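# Unload three sand cores from mould onto plywood boards

## Task

Lift three sand cores out of the mould and set them down on the plywood boards next to it, releasing each: the elongated core with the rounded nose, plus both upright bladed cores sitting in the mould half on the robot's right. The remaining two cores must still be upright in the mould at the end.

## Robot and tools

Robot: two six-joint arms, left_arm and right_arm, each ending in a parallel two-finger gripper with a wrist camera (cam_left_wrist, cam_right_wrist, both 896x504). A two-camera stand is fixed to the floor behind them. Each arm's joints, always in this order: waist, shoulder, elbow, wrist pitch, wrist yaw, wrist roll. Stated joint ranges in rad: waist -2.618..3.054, shoulder 0.000..3.142, elbow 0.000..3.142, wrist pitch -1.571..1.571, wrist yaw -1.571..1.571, wrist roll -2.094..2.094; the true end stops may differ by up to 0.059 rad.

Frames: the scene frame has its origin at table height halfway between the arms, +x out over the table, +y toward left_arm, +z up. Arm names do not match image sides. Measured bases: left_arm at (+0.031, +0.345, 0) m, quat_wxyz (+1.000, 0, 0, +0.008); right_arm at (+0.030, -0.335, 0) m, quat_wxyz (+1.000, 0, 0, -0.014). Hand positions, orientations, velocities and wrist-camera poses in results are in that arm's own base frame; the table and fixed cameras use the scene frame. Reported hand poses may be off by a few centimetres, more when reaching far. The gripper's fingers point along its +z and open along its y; end_effector_position sits between the pads about 1 cm short of the tips.

The row: every motion command is a row of 14 numbers, each in [-1, 1], covering both arms even if one is idle: left_arm's six joints then its opening, then right_arm's six joints then its opening. Joint entries are offsets, not poses: they are added to the Joint targets reported at the start of the action or call (not to the previous row). Scale: 1.0 equals 2.224 rad for waist, shoulder and elbow, and 8.485 rad for the three wrist joints. Sending 0 for a joint re-commands its current Joint target. The opening entry is absolute: +1 fully open, -1 closed; to keep a gripper unchanged resend its current command, since 0 means half open.

execute_actions(actions, cameras): actions is a list of actions; each action is a list of up to 15 rows, one per 1/30 s step, and a short action repeats its last row to fill 15 steps. An empty list just reports state and images. An action that would push any joint more than 0.059 rad beyond its range is rejected for both arms; a malformed action, or a first action failing that check, rejects the whole call. A joint driven to its real end produces a "joint sent to its limit" line. Per step, targets stay within 0.339 rad (big joints) or 2.2 rad (wrist) of measured angles, and targets placing the gripper over 200 mm from its measured spot are scaled back; big moves may need several actions.

move(target, speed, blend, opening_speed, blocking, cameras): target is one 14-number row or up to 15 such rows, all offsets from the same Joint targets present when the call starts. Joints interpolate together, so grippers travel on curves; there is no collision avoidance. speed (rad/s, 0.01 to 12.57, default 0.5) caps the joint with the furthest to go, one value or one per target. blend (rad) rounds corners in a list. opening_speed (0.2 or more per second on the -1..+1 scale) ramps the gripper command; use it for gentle closing. blocking=false returns after about 0.5 s while motion continues. The result adds a "move:" line: done, off_target (rest with a joint over 0.035 rad off), moving, held, or fault, plus limits=held if steps were withheld. Neither done nor off_target tells you about contact.

wait(seconds 0..10) lets time pass holding the last command. stop() brakes a running move. zoom_image(camera, region [x0,y0,x1,y1] pixels, at most 504x504) enlarges part of the latest wrist image. finished_scene(scene) ends the scene; call nothing after it in that reply.

Result lines: Joint positions and Joint velocities list each arm's six joints (rad, rad/s) then pad gap (m; 0.094 fully open); "within noise" means still. Joint targets are what your next offsets build on. Joint torques include the arm's weight, have per-unit offsets, and for joints 1-3 wrap at ±28 N m. grip_measured uses the command scale and reads up to about 2.7 mm wide when empty; on a firmly held hard part it reads up to about 3 mm under the part's width. grip_effort_nm is motor effort (negative closing) and is not a reliable grasp signal. "joint command not followed" means the clearance check altered targets. "Tool commands" shows current gripper commands.

Gripping: the fingers press at full force (roughly 50-64 N per pad) once commanded about 0.05 below the first-touch reading (0.11 for small or round parts). To release, command well above grip_measured.

Avoid: dropping cores or letting go while they move, knocking over the two cores that must stay, fast impacts with the mould, table or stand, hard pushes, any contact or squeeze between the two arms, strain on wrist camera cables, and anything leaving the table. Long holding, stretched poses or pushing at an unreachable pose heat motors: MOTOR HOT appears at 75 °C, and at 90 °C that arm folds and stops for the scene. A loose object may occasionally be nudged by outside pushes. If an arm is pushed away or stuck pressing, command its targets back past its measured positions.

Each tool is called after ">>>" in YAML: its name, and indented under it one key for each argument.

## Session

>>> execute_actions:
  actions: []

Scene clock: 0.00 s.
left_arm: end_effector_position=(+0.3628, -0.0246, +0.2018) grip_measured=+1.000 grip_effort_nm=n/a end_effector_quat_wxyz=(+0.567, -0.059, +0.819, -0.064) | right_arm: end_effector_position=(+0.3464, +0.0128, +0.2780) grip_measured=+1.000 grip_effort_nm=n/a end_effector_quat_wxyz=(+0.512, -0.227, +0.829, +0.002)
Joint positions: left_arm=[-0.096 1.023 0.565 0.102 -0.051 -0.204 0.094] | right_arm=[-0.157 1.051 1.019 -0.506 -0.374 -0.477 0.094]
Joint velocities: within noise
Joint torques (N m): no reading
Heat: left arm: 32 °C; right arm: 36 °C.
Joint targets: left_arm=[-0.096 1.015 0.574 0.108 -0.052 -0.203] | right_arm=[-0.157 1.043 1.031 -0.504 -0.378 -0.476]
Tool commands: left_gripper/opening=+1.0 right_gripper/opening=+1.0

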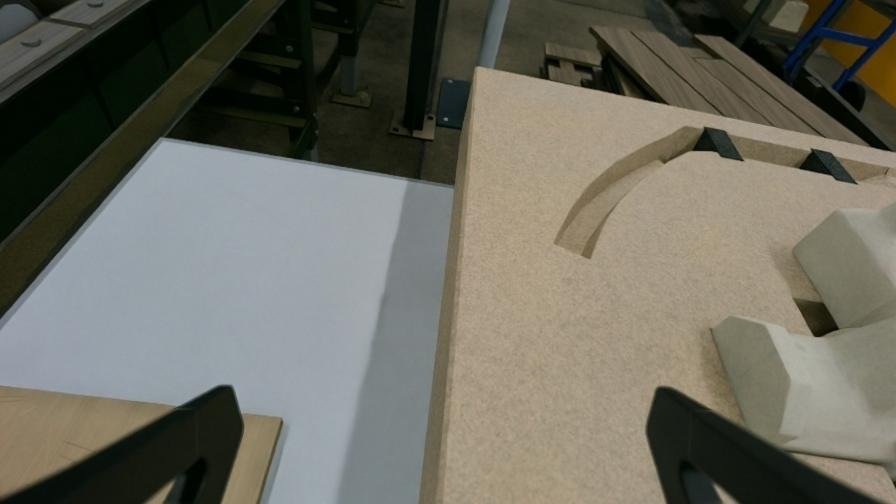

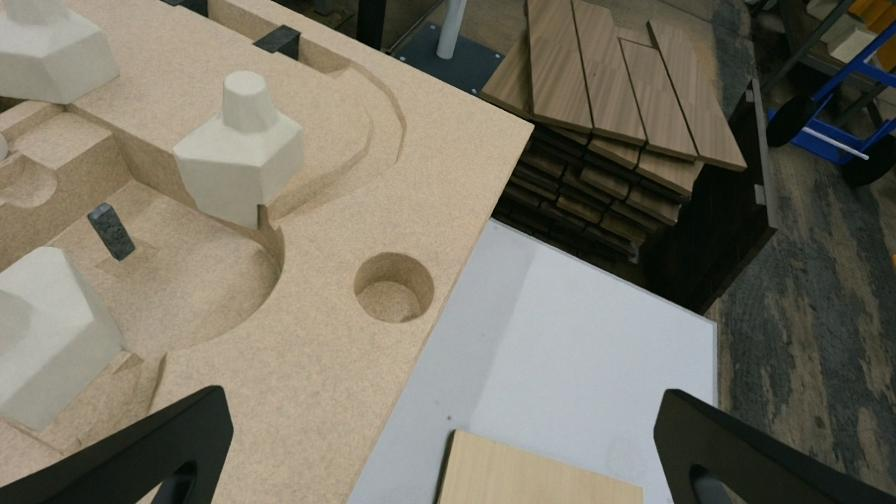

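>>> move:
  target: [-0.0692,0.173,0.4164,-0.1424,0.0061,0.0239,1,0.183,0.1605,0.211,-0.0702,0.0446,0.0561,1]
  speed: 0.7

Scene clock: 15.23 s.
left_arm: end_effector_position=(+0.3349, -0.0803, +0.2477) grip_measured=+1.000 grip_effort_nm=0.037 end_effector_quat_wxyz=(+0.276, +0.112, +0.954, -0.031) | right_arm: end_effector_position=(+0.3352, +0.0859, +0.2445) grip_measured=+1.000 grip_effort_nm=0.022 end_effector_quat_wxyz=(+0.274, -0.122, +0.953, +0.035)
Joint positions: left_arm=[-0.242 1.387 1.475 -1.095 -0.007 -0.006 0.094] | right_arm=[0.245 1.393 1.469 -1.087 -0.005 -0.008 0.094]
Joint velocities: within noise
Joint torques (N m): left_arm=[-0.51 -3.4 7.2 1.46 0.1 0.03] | right_arm=[0.42 -3.88 8.16 0.82 0.07 0.07]
Heat: left arm: 34 °C; right arm: 38 °C.
Joint targets: left_arm=[-0.250 1.400 1.501 -1.100 0.000 0.000] | right_arm=[0.250 1.400 1.501 -1.100 0.000 0.000]
move: done

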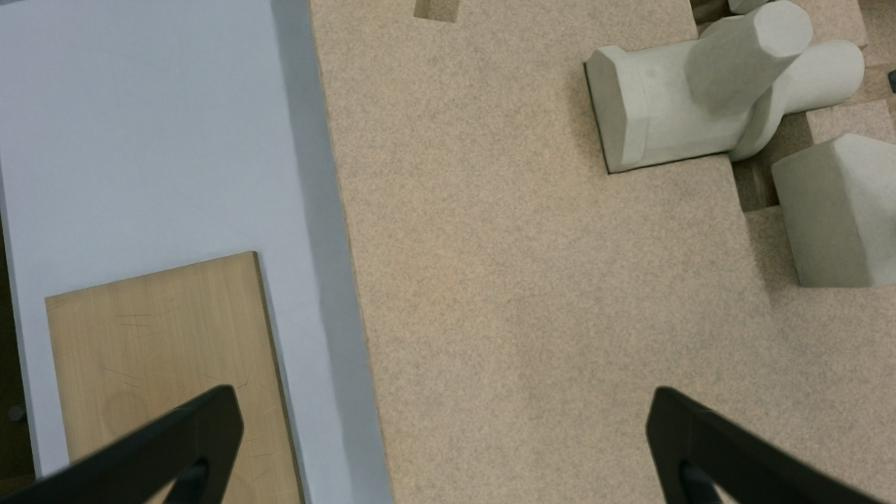

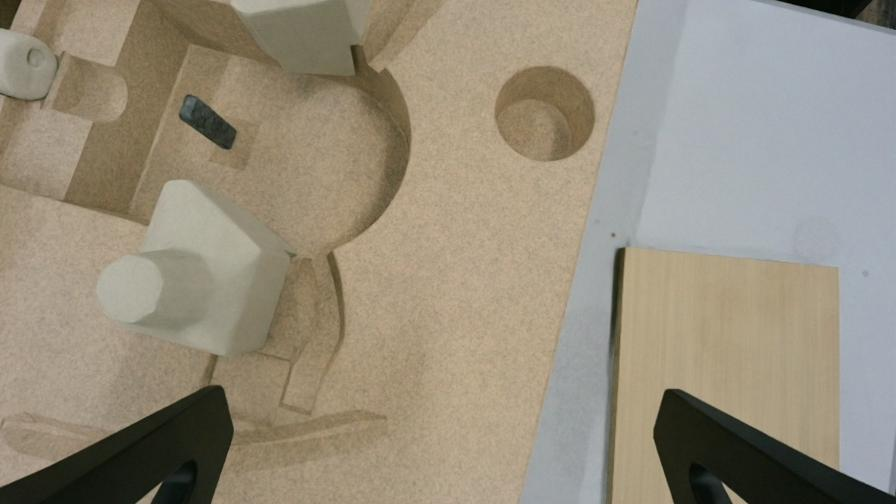

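>>> move:
  target: [0,0,0,-0.0471,0,0,1,0,0,0,-0.0471,0,0,1]
  speed: 0.7

>>> move:
  target: [0,0,-0.18,0,0,0,1,0,0,-0.18,0.0,0,0,1]
  speed: 0.7

Scene clock: 27.47 s.
left_arm: end_effector_position=(+0.2452, -0.0581, +0.2124) grip_measured=+1.000 grip_effort_nm=0.027 end_effector_quat_wxyz=(+0.083, +0.117, +0.990, -0.007) | right_arm: end_effector_position=(+0.2456, +0.0634, +0.2096) grip_measured=+1.000 grip_effort_nm=0.027 end_effector_quat_wxyz=(+0.081, -0.126, +0.989, +0.012)
Joint positions: left_arm=[-0.242 1.387 1.475 -1.492 -0.007 -0.006 0.094] | right_arm=[0.245 1.393 1.469 -1.484 -0.005 -0.008 0.094]
Joint velocities: within noise
Joint torques (N m): left_arm=[-0.58 -2.84 6.56 0.7 0.11 0.02] | right_arm=[0.4 -3.37 7.58 0.25 0.04 0.05]
Heat: left arm: 35 °C; right arm: 37 °C.
Joint targets: left_arm=[-0.250 1.400 1.501 -1.500 0.000 0.000] | right_arm=[0.250 1.400 1.500 -1.500 0.000 0.000]
move: done

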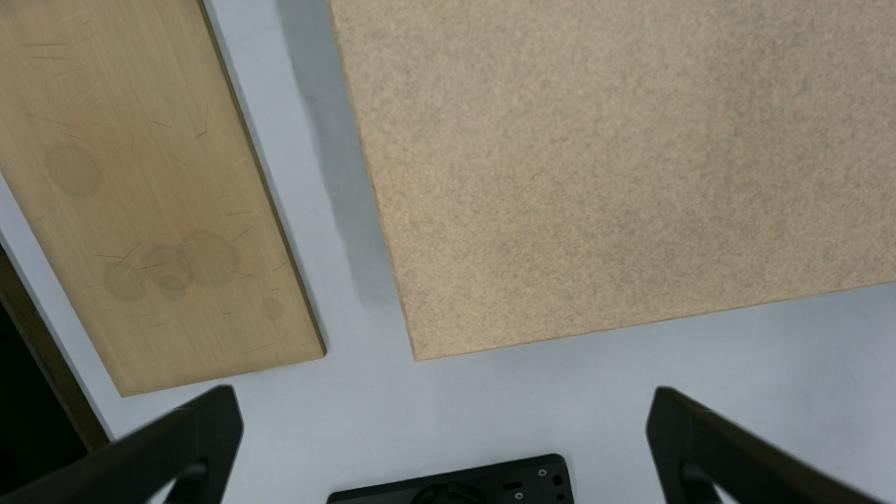

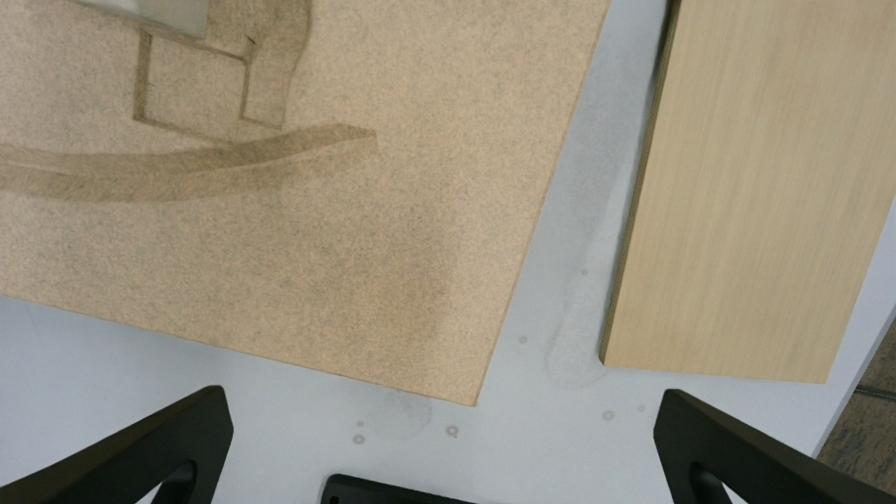

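Scene clock: 28.47 s.
left_arm: end_effector_position=(+0.1666, -0.0388, +0.1214) grip_measured=+1.000 grip_effort_nm=0.037 end_effector_quat_wxyz=(-0.108, +0.117, +0.987, +0.017) | right_arm: end_effector_position=(+0.1671, +0.0438, +0.1205) grip_measured=+1.000 grip_effort_nm=0.032 end_effector_quat_wxyz=(-0.107, -0.125, +0.986, -0.010)
Joint positions: left_arm=[-0.242 1.394 1.104 -1.499 -0.007 -0.006 0.094] | right_arm=[0.245 1.397 1.104 -1.492 -0.005 -0.008 0.094]
Joint velocities: within noise
Joint torques (N m): left_arm=[-0.65 -3.19 3.81 -0.01 0.11 0.01] | right_arm=[0.4 -3.43 4.53 -0.31 0.05 0.06]
Heat: left arm: 34 °C; right arm: 37 °C.
Joint targets: left_arm=[-0.250 1.400 1.100 -1.500 0.000 0.000] | right_arm=[0.250 1.400 1.100 -1.500 0.000 0.000]
move: done

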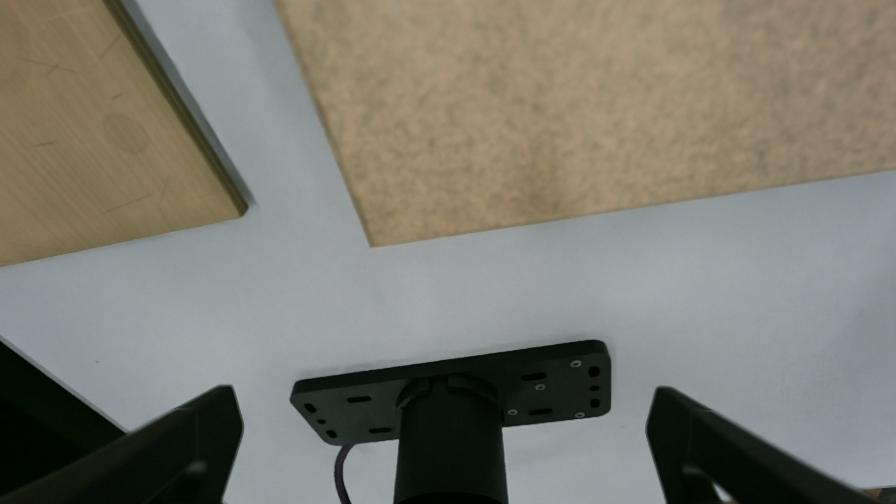

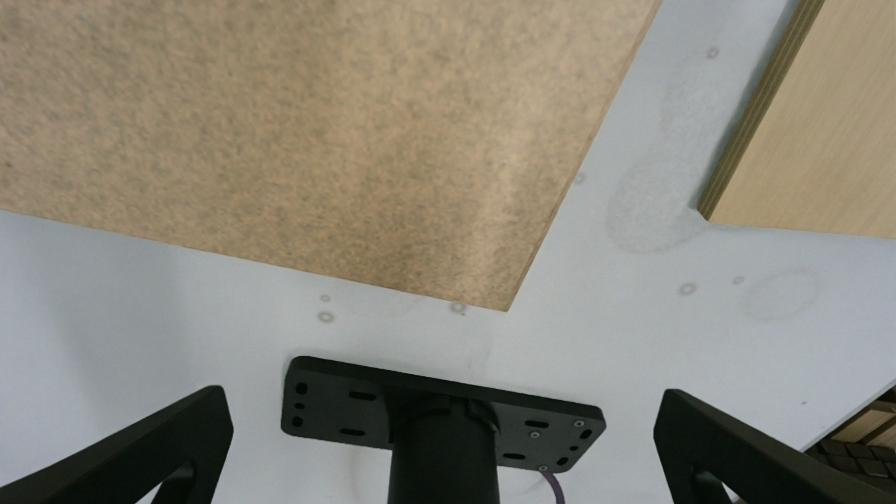

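>>> move:
  target: [0,0.18,0.5396,0,0,0,1,0,0.18,0.5396,0,0,0,1]
  speed: 0.7

Scene clock: 55.17 s.
left_arm: end_effector_position=(+0.3864, -0.0930, +0.3343) grip_measured=+1.000 grip_effort_nm=0.032 end_effector_quat_wxyz=(+0.278, +0.112, +0.954, -0.031) | right_arm: end_effector_position=(+0.3863, +0.0986, +0.3317) grip_measured=+1.000 grip_effort_nm=0.027 end_effector_quat_wxyz=(+0.274, -0.122, +0.953, +0.035)
Joint positions: left_arm=[-0.242 1.785 2.28 -1.5 -0.007 -0.006 0.094] | right_arm=[0.245 1.789 2.276 -1.498 -0.005 -0.007 0.094]
Joint velocities: within noise
Joint torques (N m): left_arm=[-0.53 -5.52 5.75 1.47 0.1 0.01] | right_arm=[0.39 -5.72 6.42 0.93 0.04 0.04]
Heat: left arm: 33 °C; right arm: 35 °C.
Joint targets: left_arm=[-0.250 1.800 2.300 -1.500 0.000 0.000] | right_arm=[0.250 1.801 2.300 -1.500 0.000 0.000]
move: done

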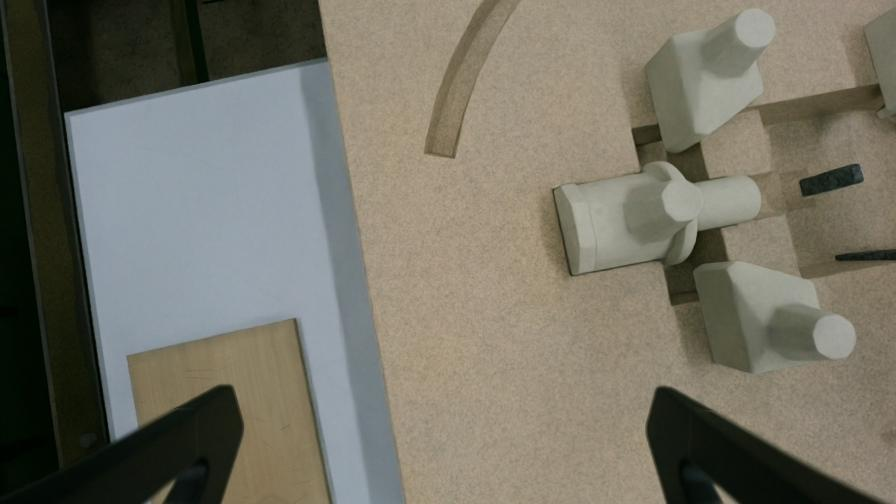

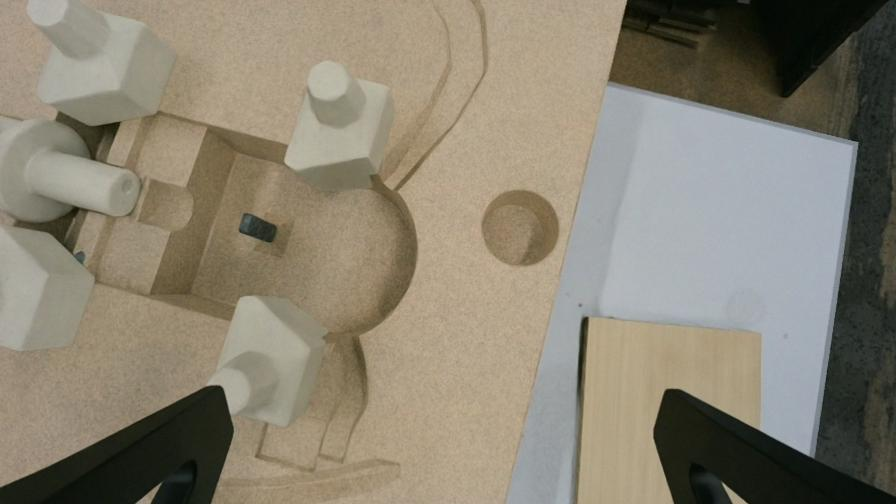

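>>> move:
  target: [0,0,0,0,0,0,1,0.130,0.047,-0.081,0,0,0,1]
  speed: 0.7

Scene clock: 86.33 s.
left_arm: end_effector_position=(+0.3864, -0.0930, +0.3343) grip_measured=+1.000 grip_effort_nm=0.032 end_effector_quat_wxyz=(+0.278, +0.112, +0.954, -0.031) | right_arm: end_effector_position=(+0.3452, +0.2113, +0.2363) grip_measured=+1.000 grip_effort_nm=0.027 end_effector_quat_wxyz=(+0.135, -0.270, +0.953, +0.039)
Joint positions: left_arm=[-0.242 1.785 2.28 -1.5 -0.007 -0.006 0.094] | right_arm=[0.546 1.91 2.119 -1.497 -0.003 -0.007 0.094]
Joint velocities: within noise
Joint torques (N m): left_arm=[-0.58 -5.55 5.71 1.46 0.09 0] | right_arm=[-0.72 -8.5 5.16 0.54 0.03 0.03]
Heat: left arm: 36 °C; right arm: 35 °C.
Joint targets: left_arm=[-0.250 1.800 2.300 -1.500 0.000 0.000] | right_arm=[0.539 1.905 2.120 -1.500 0.000 0.000]
move: done

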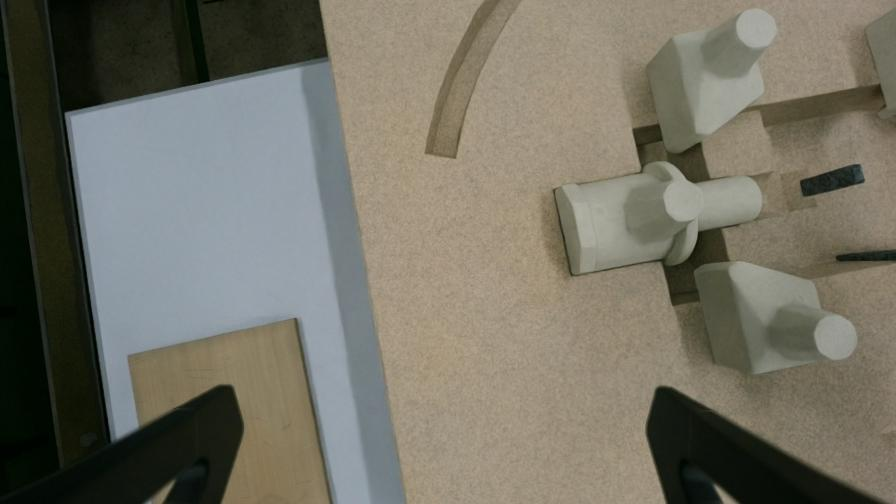

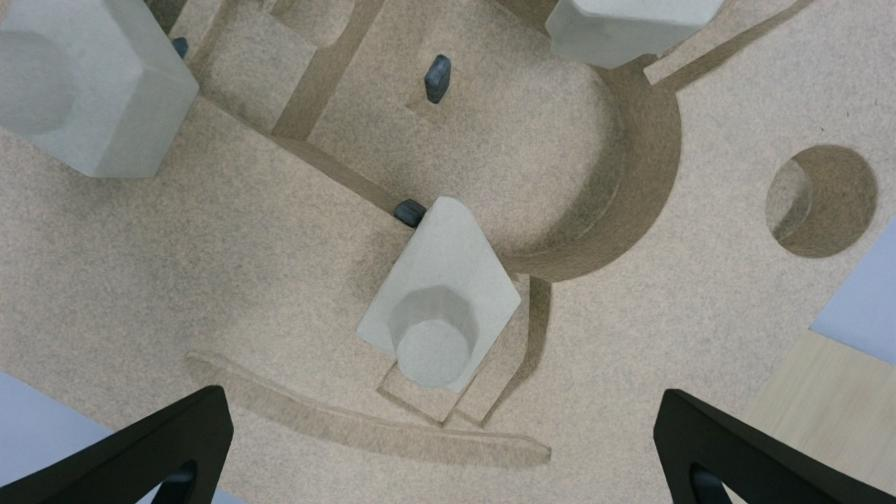

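>>> move:
  target: [0,0,0,0,0,0,1,0,-0.0385,-0.194,0.0407,0,0,1]
  speed: 0.4

>>> move:
  target: [0,0,0,0,0,0,1,0,0,0,0,0,0,-0.6]
  opening_speed: 0.8

Scene clock: 91.33 s.
left_arm: end_effector_position=(+0.3864, -0.0930, +0.3343) grip_measured=+1.000 grip_effort_nm=0.022 end_effector_quat_wxyz=(+0.278, +0.112, +0.954, -0.031) | right_arm: end_effector_position=(+0.3450, +0.2107, +0.1477) grip_measured=+1.000 grip_effort_nm=0.022 end_effector_quat_wxyz=(+0.112, -0.270, +0.956, +0.032)
Joint positions: left_arm=[-0.242 1.785 2.28 -1.5 -0.007 -0.006 0.094] | right_arm=[0.545 1.857 1.695 -1.174 -0.003 -0.007 0.094]
Joint velocities: within noise
Joint torques (N m): left_arm=[-0.59 -5.56 5.7 1.47 0.11 0.03] | right_arm=[-0.46 -11.19 5.03 0.67 0.02 0.04]
Heat: left arm: 36 °C; right arm: 36 °C.
Joint targets: left_arm=[-0.250 1.800 2.300 -1.500 0.000 0.000] | right_arm=[0.539 1.819 1.689 -1.155 0.000 0.000]
move: off_target (right_arm); right_arm: the shoulder is farthest, 0.038 rad from its target

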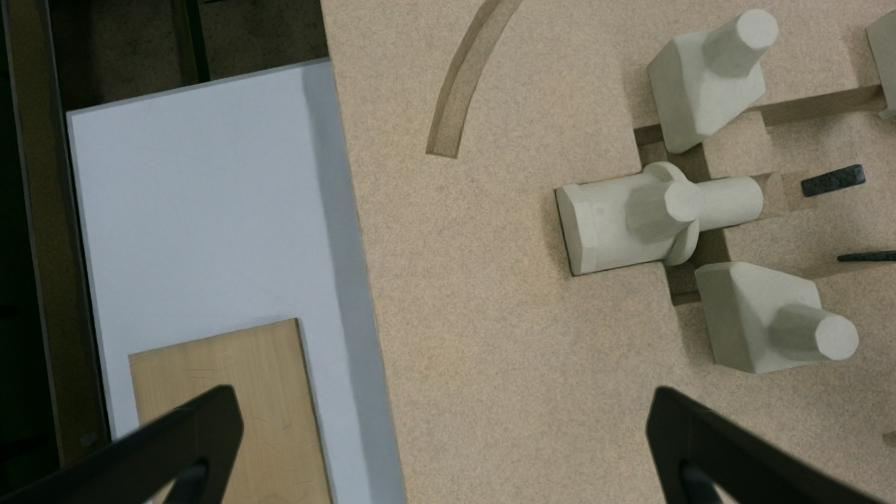

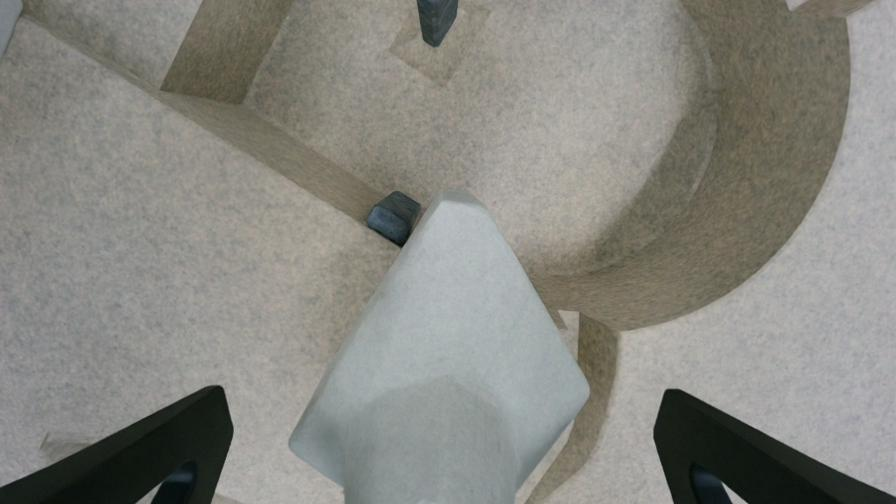

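Scene clock: 93.53 s.
left_arm: end_effector_position=(+0.3864, -0.0930, +0.3343) grip_measured=+1.000 grip_effort_nm=0.032 end_effector_quat_wxyz=(+0.278, +0.112, +0.954, -0.031) | right_arm: end_effector_position=(+0.3462, +0.2130, +0.1513) grip_measured=-0.293 grip_effort_nm=-1.004 end_effector_quat_wxyz=(+0.120, -0.270, +0.954, +0.038)
Joint positions: left_arm=[-0.242 1.785 2.28 -1.5 -0.007 -0.006 0.094] | right_arm=[0.545 1.85 1.695 -1.164 -0.01 -0.006 0.033]
Joint velocities: within noise
Joint torques (N m): left_arm=[-0.57 -5.53 5.65 1.48 0.12 0.01] | right_arm=[-0.47 -10.51 5.05 0.6 0.09 0.04]
Heat: left arm: 36 °C; right arm: 37 °C.
Joint targets: left_arm=[-0.250 1.800 2.300 -1.500 0.000 0.000] | right_arm=[0.539 1.819 1.689 -1.154 0.000 0.000]
move: done

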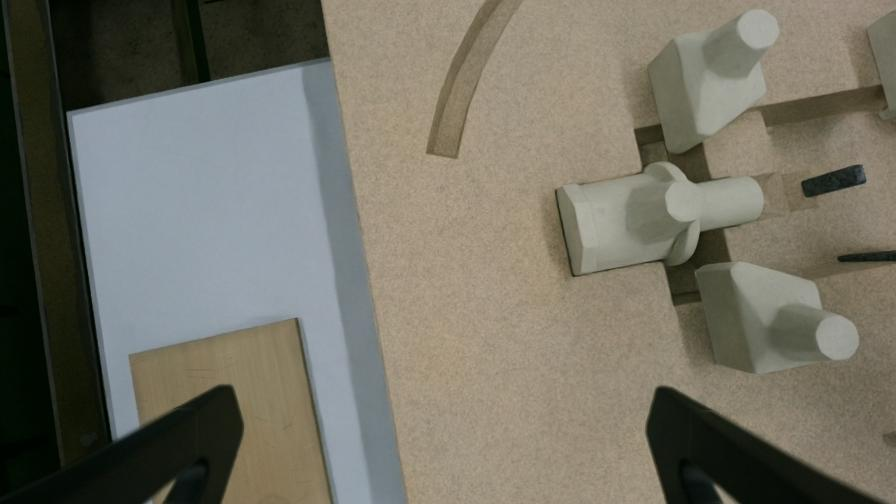

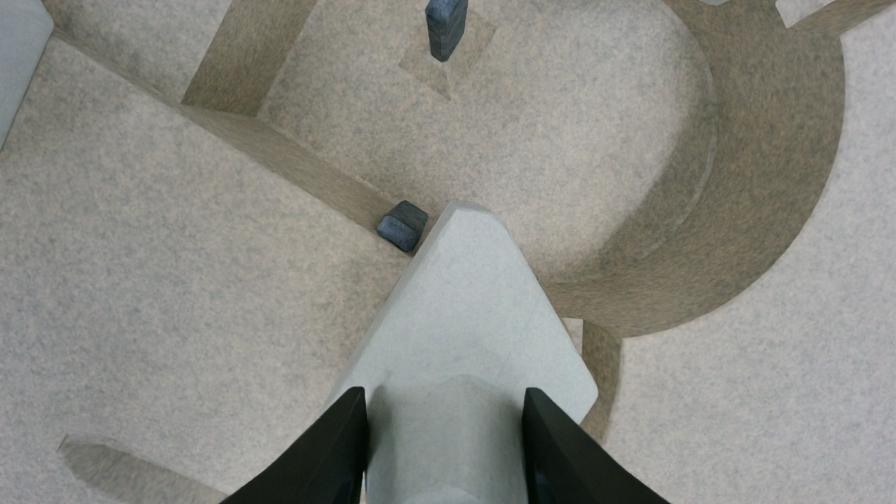

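>>> move:
  target: [0,0,0,0,0,0,1,0,0.0325,0.194,-0.0407,0,0,-0.6]
  speed: 0.4

Scene clock: 97.53 s.
left_arm: end_effector_position=(+0.3864, -0.0930, +0.3343) grip_measured=+1.000 grip_effort_nm=0.037 end_effector_quat_wxyz=(+0.278, +0.112, +0.954, -0.031) | right_arm: end_effector_position=(+0.3375, +0.2069, +0.2319) grip_measured=-0.293 grip_effort_nm=-1.004 end_effector_quat_wxyz=(+0.123, -0.270, +0.954, +0.037)
Joint positions: left_arm=[-0.242 1.785 2.28 -1.5 -0.007 -0.006 0.094] | right_arm=[0.545 1.891 2.081 -1.504 -0.006 -0.006 0.033]
Joint velocities: within noise
Joint torques (N m): left_arm=[-0.57 -5.56 5.64 1.49 0.11 0.02] | right_arm=[-0.49 -7.84 8.21 0.58 0.05 0.03]
Heat: left arm: 36 °C; right arm: 38 °C.
Joint targets: left_arm=[-0.250 1.800 2.300 -1.500 0.000 0.000] | right_arm=[0.539 1.892 2.120 -1.500 0.000 0.000]
move: off_target (right_arm); right_arm: the elbow is farthest, 0.040 rad from its target

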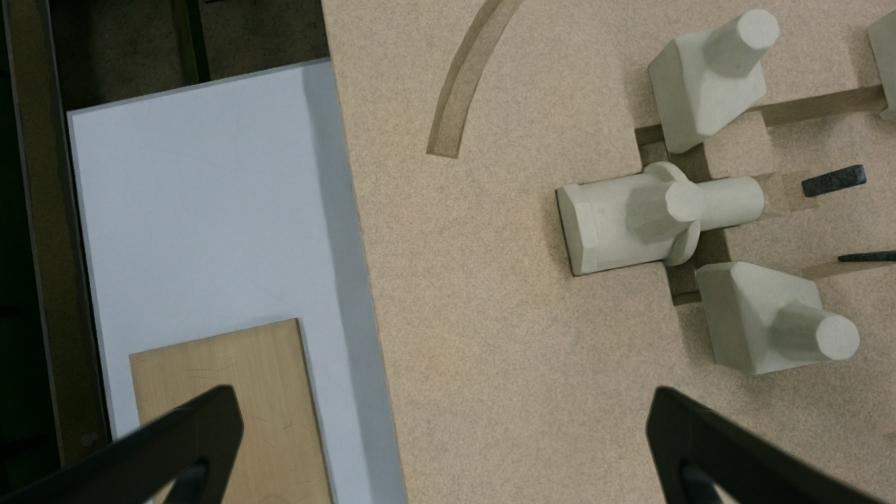

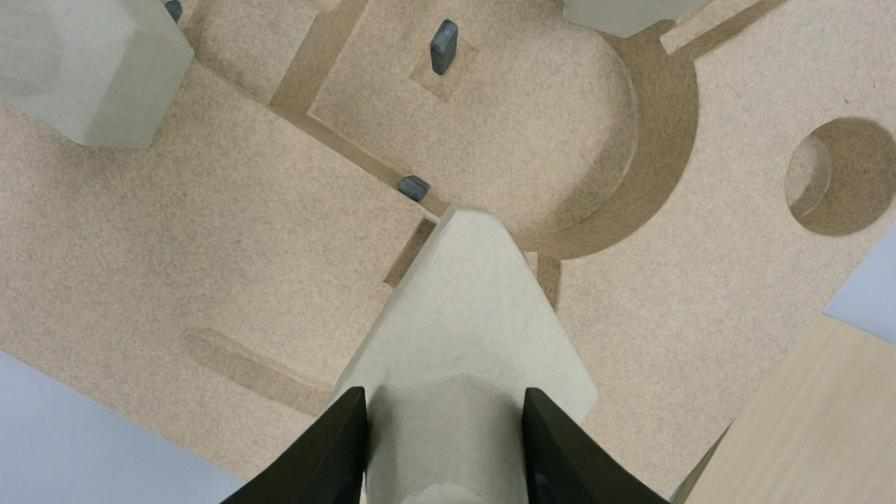

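>>> move:
  target: [0,0,0,0,0,0,1,-0.1,-0.247,-0.193,0.0461,0,0,-0.6]
  speed: 0.6

Scene clock: 107.47 s.
left_arm: end_effector_position=(+0.3864, -0.0930, +0.3343) grip_measured=+1.000 grip_effort_nm=0.032 end_effector_quat_wxyz=(+0.278, +0.112, +0.954, -0.031) | right_arm: end_effector_position=(+0.3244, +0.1088, +0.3184) grip_measured=-0.294 grip_effort_nm=-1.004 end_effector_quat_wxyz=(+0.338, -0.153, +0.927, +0.054)
Joint positions: left_arm=[-0.242 1.785 2.28 -1.5 -0.007 -0.006 0.094] | right_arm=[0.321 1.369 1.685 -1.189 0 -0.006 0.033]
Joint velocities: within noise
Joint torques (N m): left_arm=[-0.55 -5.55 5.76 1.46 0.1 0.01] | right_arm=[-0.29 -6.04 5.7 1.9 -0.01 0.04]
Heat: left arm: 36 °C; right arm: 38 °C.
Joint targets: left_arm=[-0.250 1.800 2.300 -1.500 0.000 0.000] | right_arm=[0.317 1.342 1.691 -1.109 0.000 0.000]
move: off_target (right_arm); right_arm: the wrist pitch is farthest, 0.080 rad from its target

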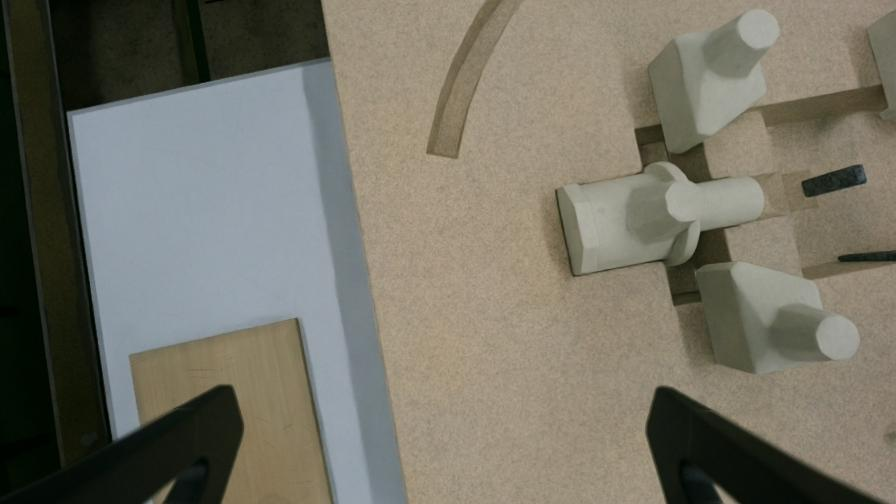

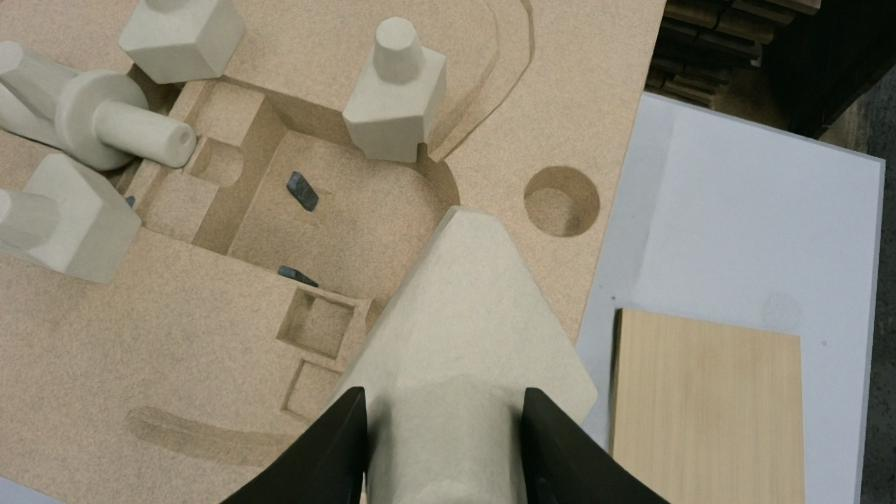

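>>> move:
  target: [-0.36,-0.405,-0.495,0.1296,0,0,1,0,0,0,0,0,0,-0.6]
  speed: 0.8

Scene clock: 116.17 s.
left_arm: end_effector_position=(+0.1637, -0.2783, +0.4261) grip_measured=+1.000 grip_effort_nm=0.037 end_effector_quat_wxyz=(+0.574, +0.371, +0.650, -0.331) | right_arm: end_effector_position=(+0.3248, +0.1089, +0.3187) grip_measured=-0.294 grip_effort_nm=-1.009 end_effector_quat_wxyz=(+0.339, -0.153, +0.927, +0.054)
Joint positions: left_arm=[-1.043 0.908 1.208 -0.421 -0.001 -0.005 0.094] | right_arm=[0.321 1.369 1.685 -1.187 0 -0.006 0.033]
Joint velocities: within noise
Joint torques (N m): left_arm=[-0.44 -1.47 4.45 2.44 0.04 -0.01] | right_arm=[-0.35 -6.02 5.7 1.86 -0.01 0.03]
Heat: left arm: 36 °C; right arm: 37 °C.
Joint targets: left_arm=[-1.050 0.900 1.199 -0.400 0.000 0.000] | right_arm=[0.317 1.342 1.691 -1.109 0.000 0.000]
move: off_target (right_arm); right_arm: the wrist pitch is farthest, 0.078 rad from its target

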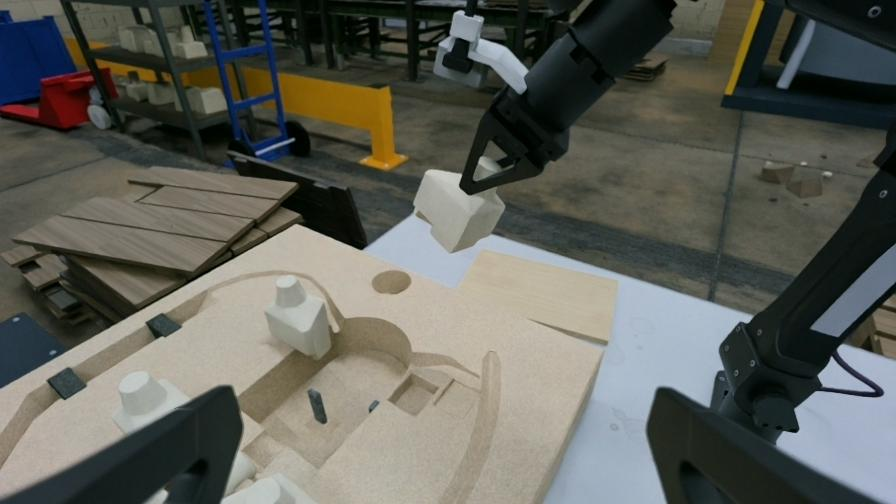

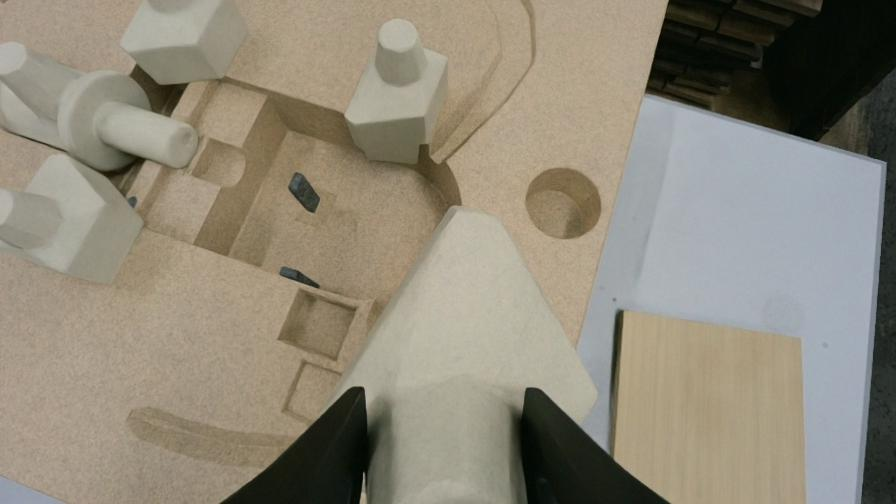

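>>> zoom_image:
  camera: "cam_left_wrist"
  region: [380, 120, 600, 270]

Scaled by 2.291.

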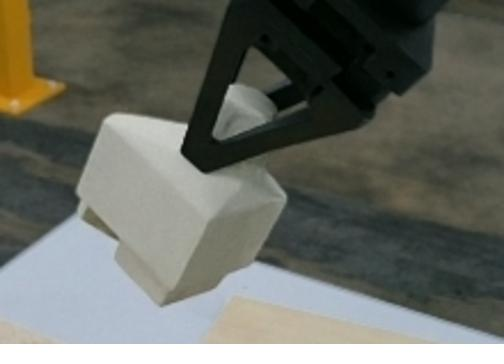

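>>> move:
  target:
    - [0,0,0,0,0,0,1,-0.28,0,0,0,0,0,-0.6]
    - [0,0,0,0,0,0,1,-0.28,0.1992,0.0841,-0.0225,0,0,-0.6]
  speed: 0.6

>>> move:
  target: [0,0,0,0,0,0,1,0,-0.0144,-0.143,0.0295,0,0,-0.6]
  speed: 0.3

Scene clock: 133.93 s.
left_arm: end_effector_position=(+0.1637, -0.2784, +0.4262) grip_measured=+1.000 grip_effort_nm=0.027 end_effector_quat_wxyz=(+0.574, +0.371, +0.650, -0.332) | right_arm: end_effector_position=(+0.3773, -0.1186, +0.2042) grip_measured=-0.294 grip_effort_nm=-1.009 end_effector_quat_wxyz=(+0.145, +0.148, +0.978, -0.025)
Joint positions: left_arm=[-1.043 0.908 1.208 -0.42 -0.001 -0.005 0.094] | right_arm=[-0.305 1.799 1.832 -1.308 0.004 -0.006 0.033]
Joint velocities: within noise
Joint torques (N m): left_arm=[-0.54 -1.43 4.51 2.44 0.02 0] | right_arm=[-0.09 -8.53 9.03 0.63 -0.04 0.03]
Heat: left arm: 39 °C; right arm: 39 °C.
Joint targets: left_arm=[-1.050 0.900 1.199 -0.400 0.000 0.000] | right_arm=[-0.306 1.786 1.878 -1.299 0.000 0.000]
move: off_target (right_arm); right_arm: the elbow is farthest, 0.046 rad from its target

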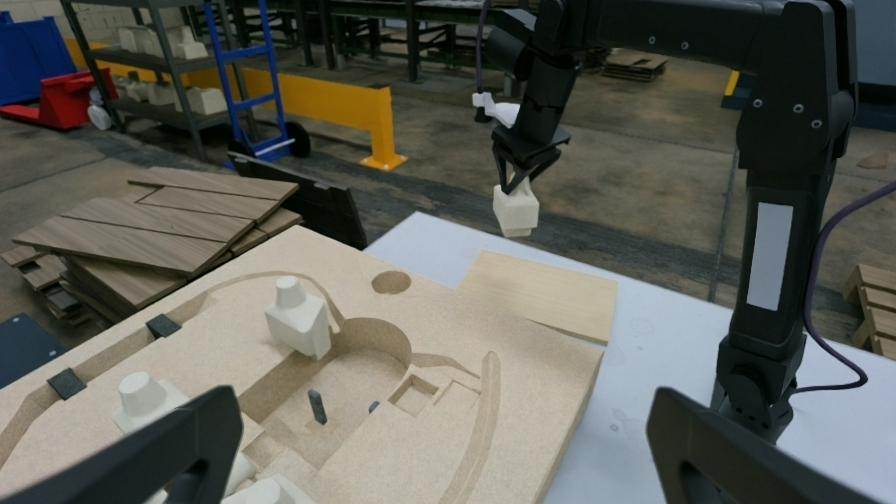

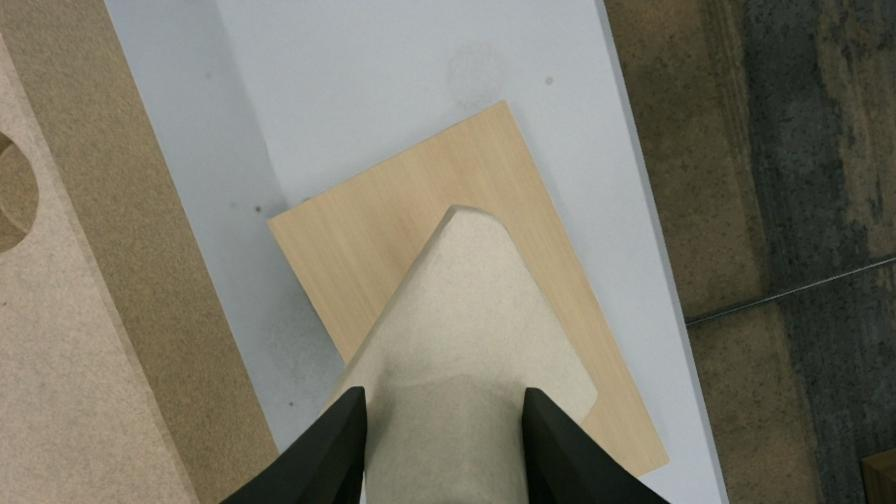

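Scene clock: 135.63 s.
left_arm: end_effector_position=(+0.1637, -0.2784, +0.4262) grip_measured=+1.000 grip_effort_nm=0.032 end_effector_quat_wxyz=(+0.574, +0.371, +0.650, -0.332) | right_arm: end_effector_position=(+0.3731, -0.1173, +0.1310) grip_measured=-0.294 grip_effort_nm=-0.999 end_effector_quat_wxyz=(+0.117, +0.148, +0.982, -0.020)
Joint positions: left_arm=[-1.043 0.908 1.208 -0.42 -0.001 -0.005 0.094] | right_arm=[-0.305 1.799 1.554 -1.087 0.004 -0.006 0.033]
Joint velocities: within noise
Joint torques (N m): left_arm=[-0.5 -1.33 4.48 2.43 0 -0.01] | right_arm=[-0.09 -11.38 5.97 0.87 -0.04 0.03]
Heat: left arm: 39 °C; right arm: 38 °C.
Joint targets: left_arm=[-1.050 0.900 1.199 -0.400 0.000 0.000] | right_arm=[-0.306 1.753 1.560 -1.049 0.000 0.000]
move: off_target (right_arm); right_arm: the shoulder is farthest, 0.045 rad from its target

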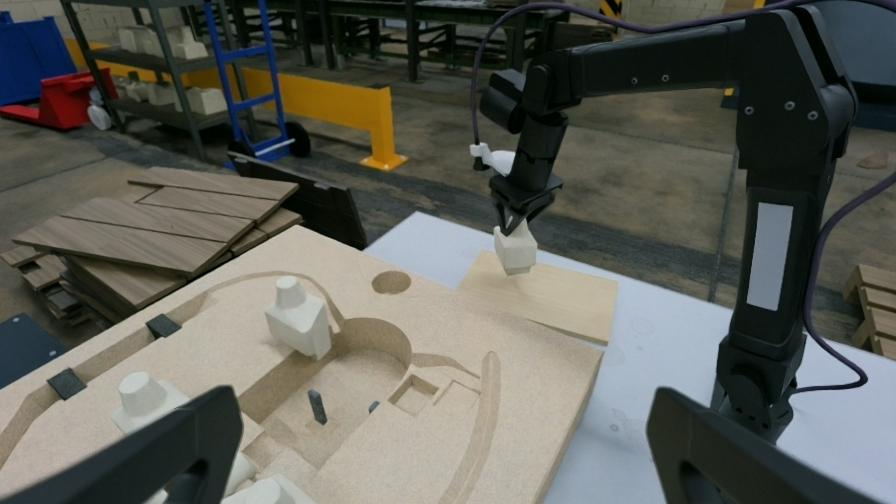

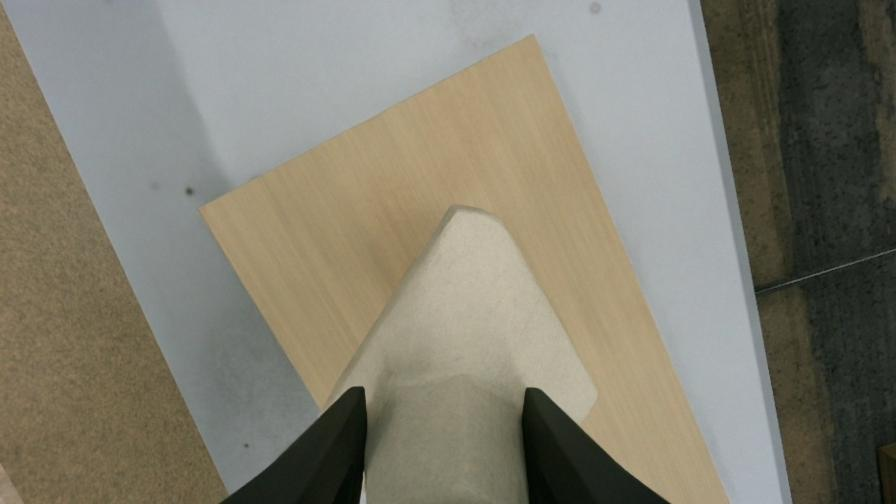

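>>> move:
  target: [0,0,0,0,0,0,1,0,0,-0.036,0.0142,0,0,-0.6]
  speed: 0.2

>>> zoom_image:
  camera: "cam_left_wrist"
  region: [440, 150, 620, 320]

Scene clock: 141.30 s.
left_arm: end_effector_position=(+0.1637, -0.2784, +0.4262) grip_measured=+1.000 grip_effort_nm=0.037 end_effector_quat_wxyz=(+0.574, +0.371, +0.650, -0.332) | right_arm: end_effector_position=(+0.3811, -0.1198, +0.1138) grip_measured=-0.294 grip_effort_nm=-1.004 end_effector_quat_wxyz=(+0.136, +0.148, +0.979, -0.023)
Joint positions: left_arm=[-1.043 0.908 1.208 -0.42 -0.001 -0.005 0.094] | right_arm=[-0.305 1.799 1.476 -0.971 0.004 -0.006 0.033]
Joint velocities: within noise
Joint torques (N m): left_arm=[-0.51 -1.37 4.42 2.45 0.03 0] | right_arm=[-0.08 -11.45 5.86 0.94 -0.04 0.03]
Heat: left arm: 40 °C; right arm: 38 °C.
Joint targets: left_arm=[-1.050 0.900 1.199 -0.401 0.000 0.000] | right_arm=[-0.306 1.753 1.480 -0.929 0.000 0.000]
move: off_target (right_arm); right_arm: the shoulder is farthest, 0.046 rad from its target

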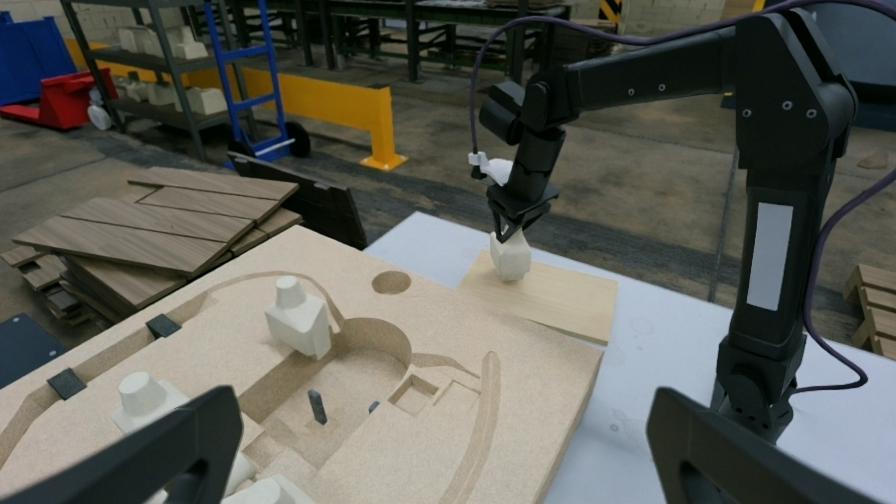

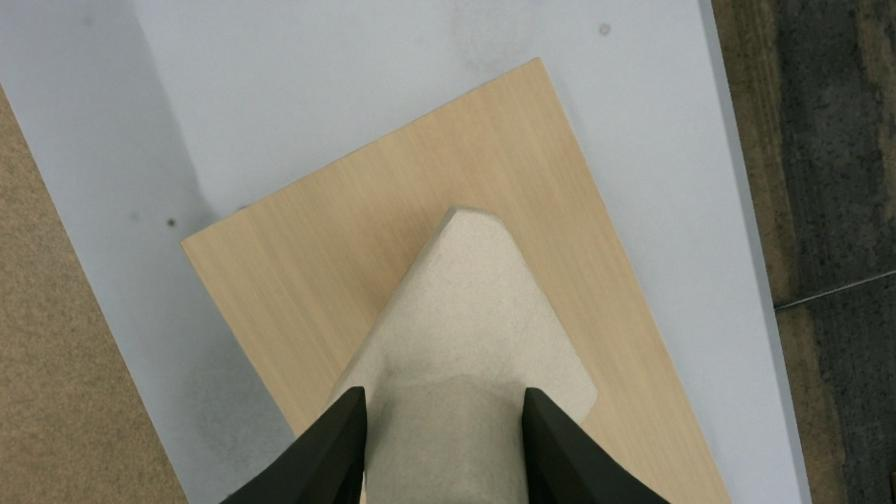

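Scaled by 2.800.

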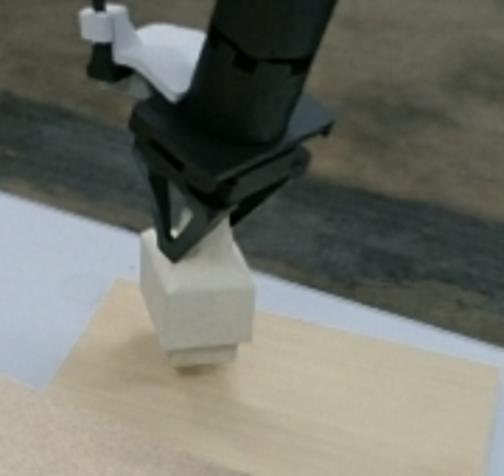

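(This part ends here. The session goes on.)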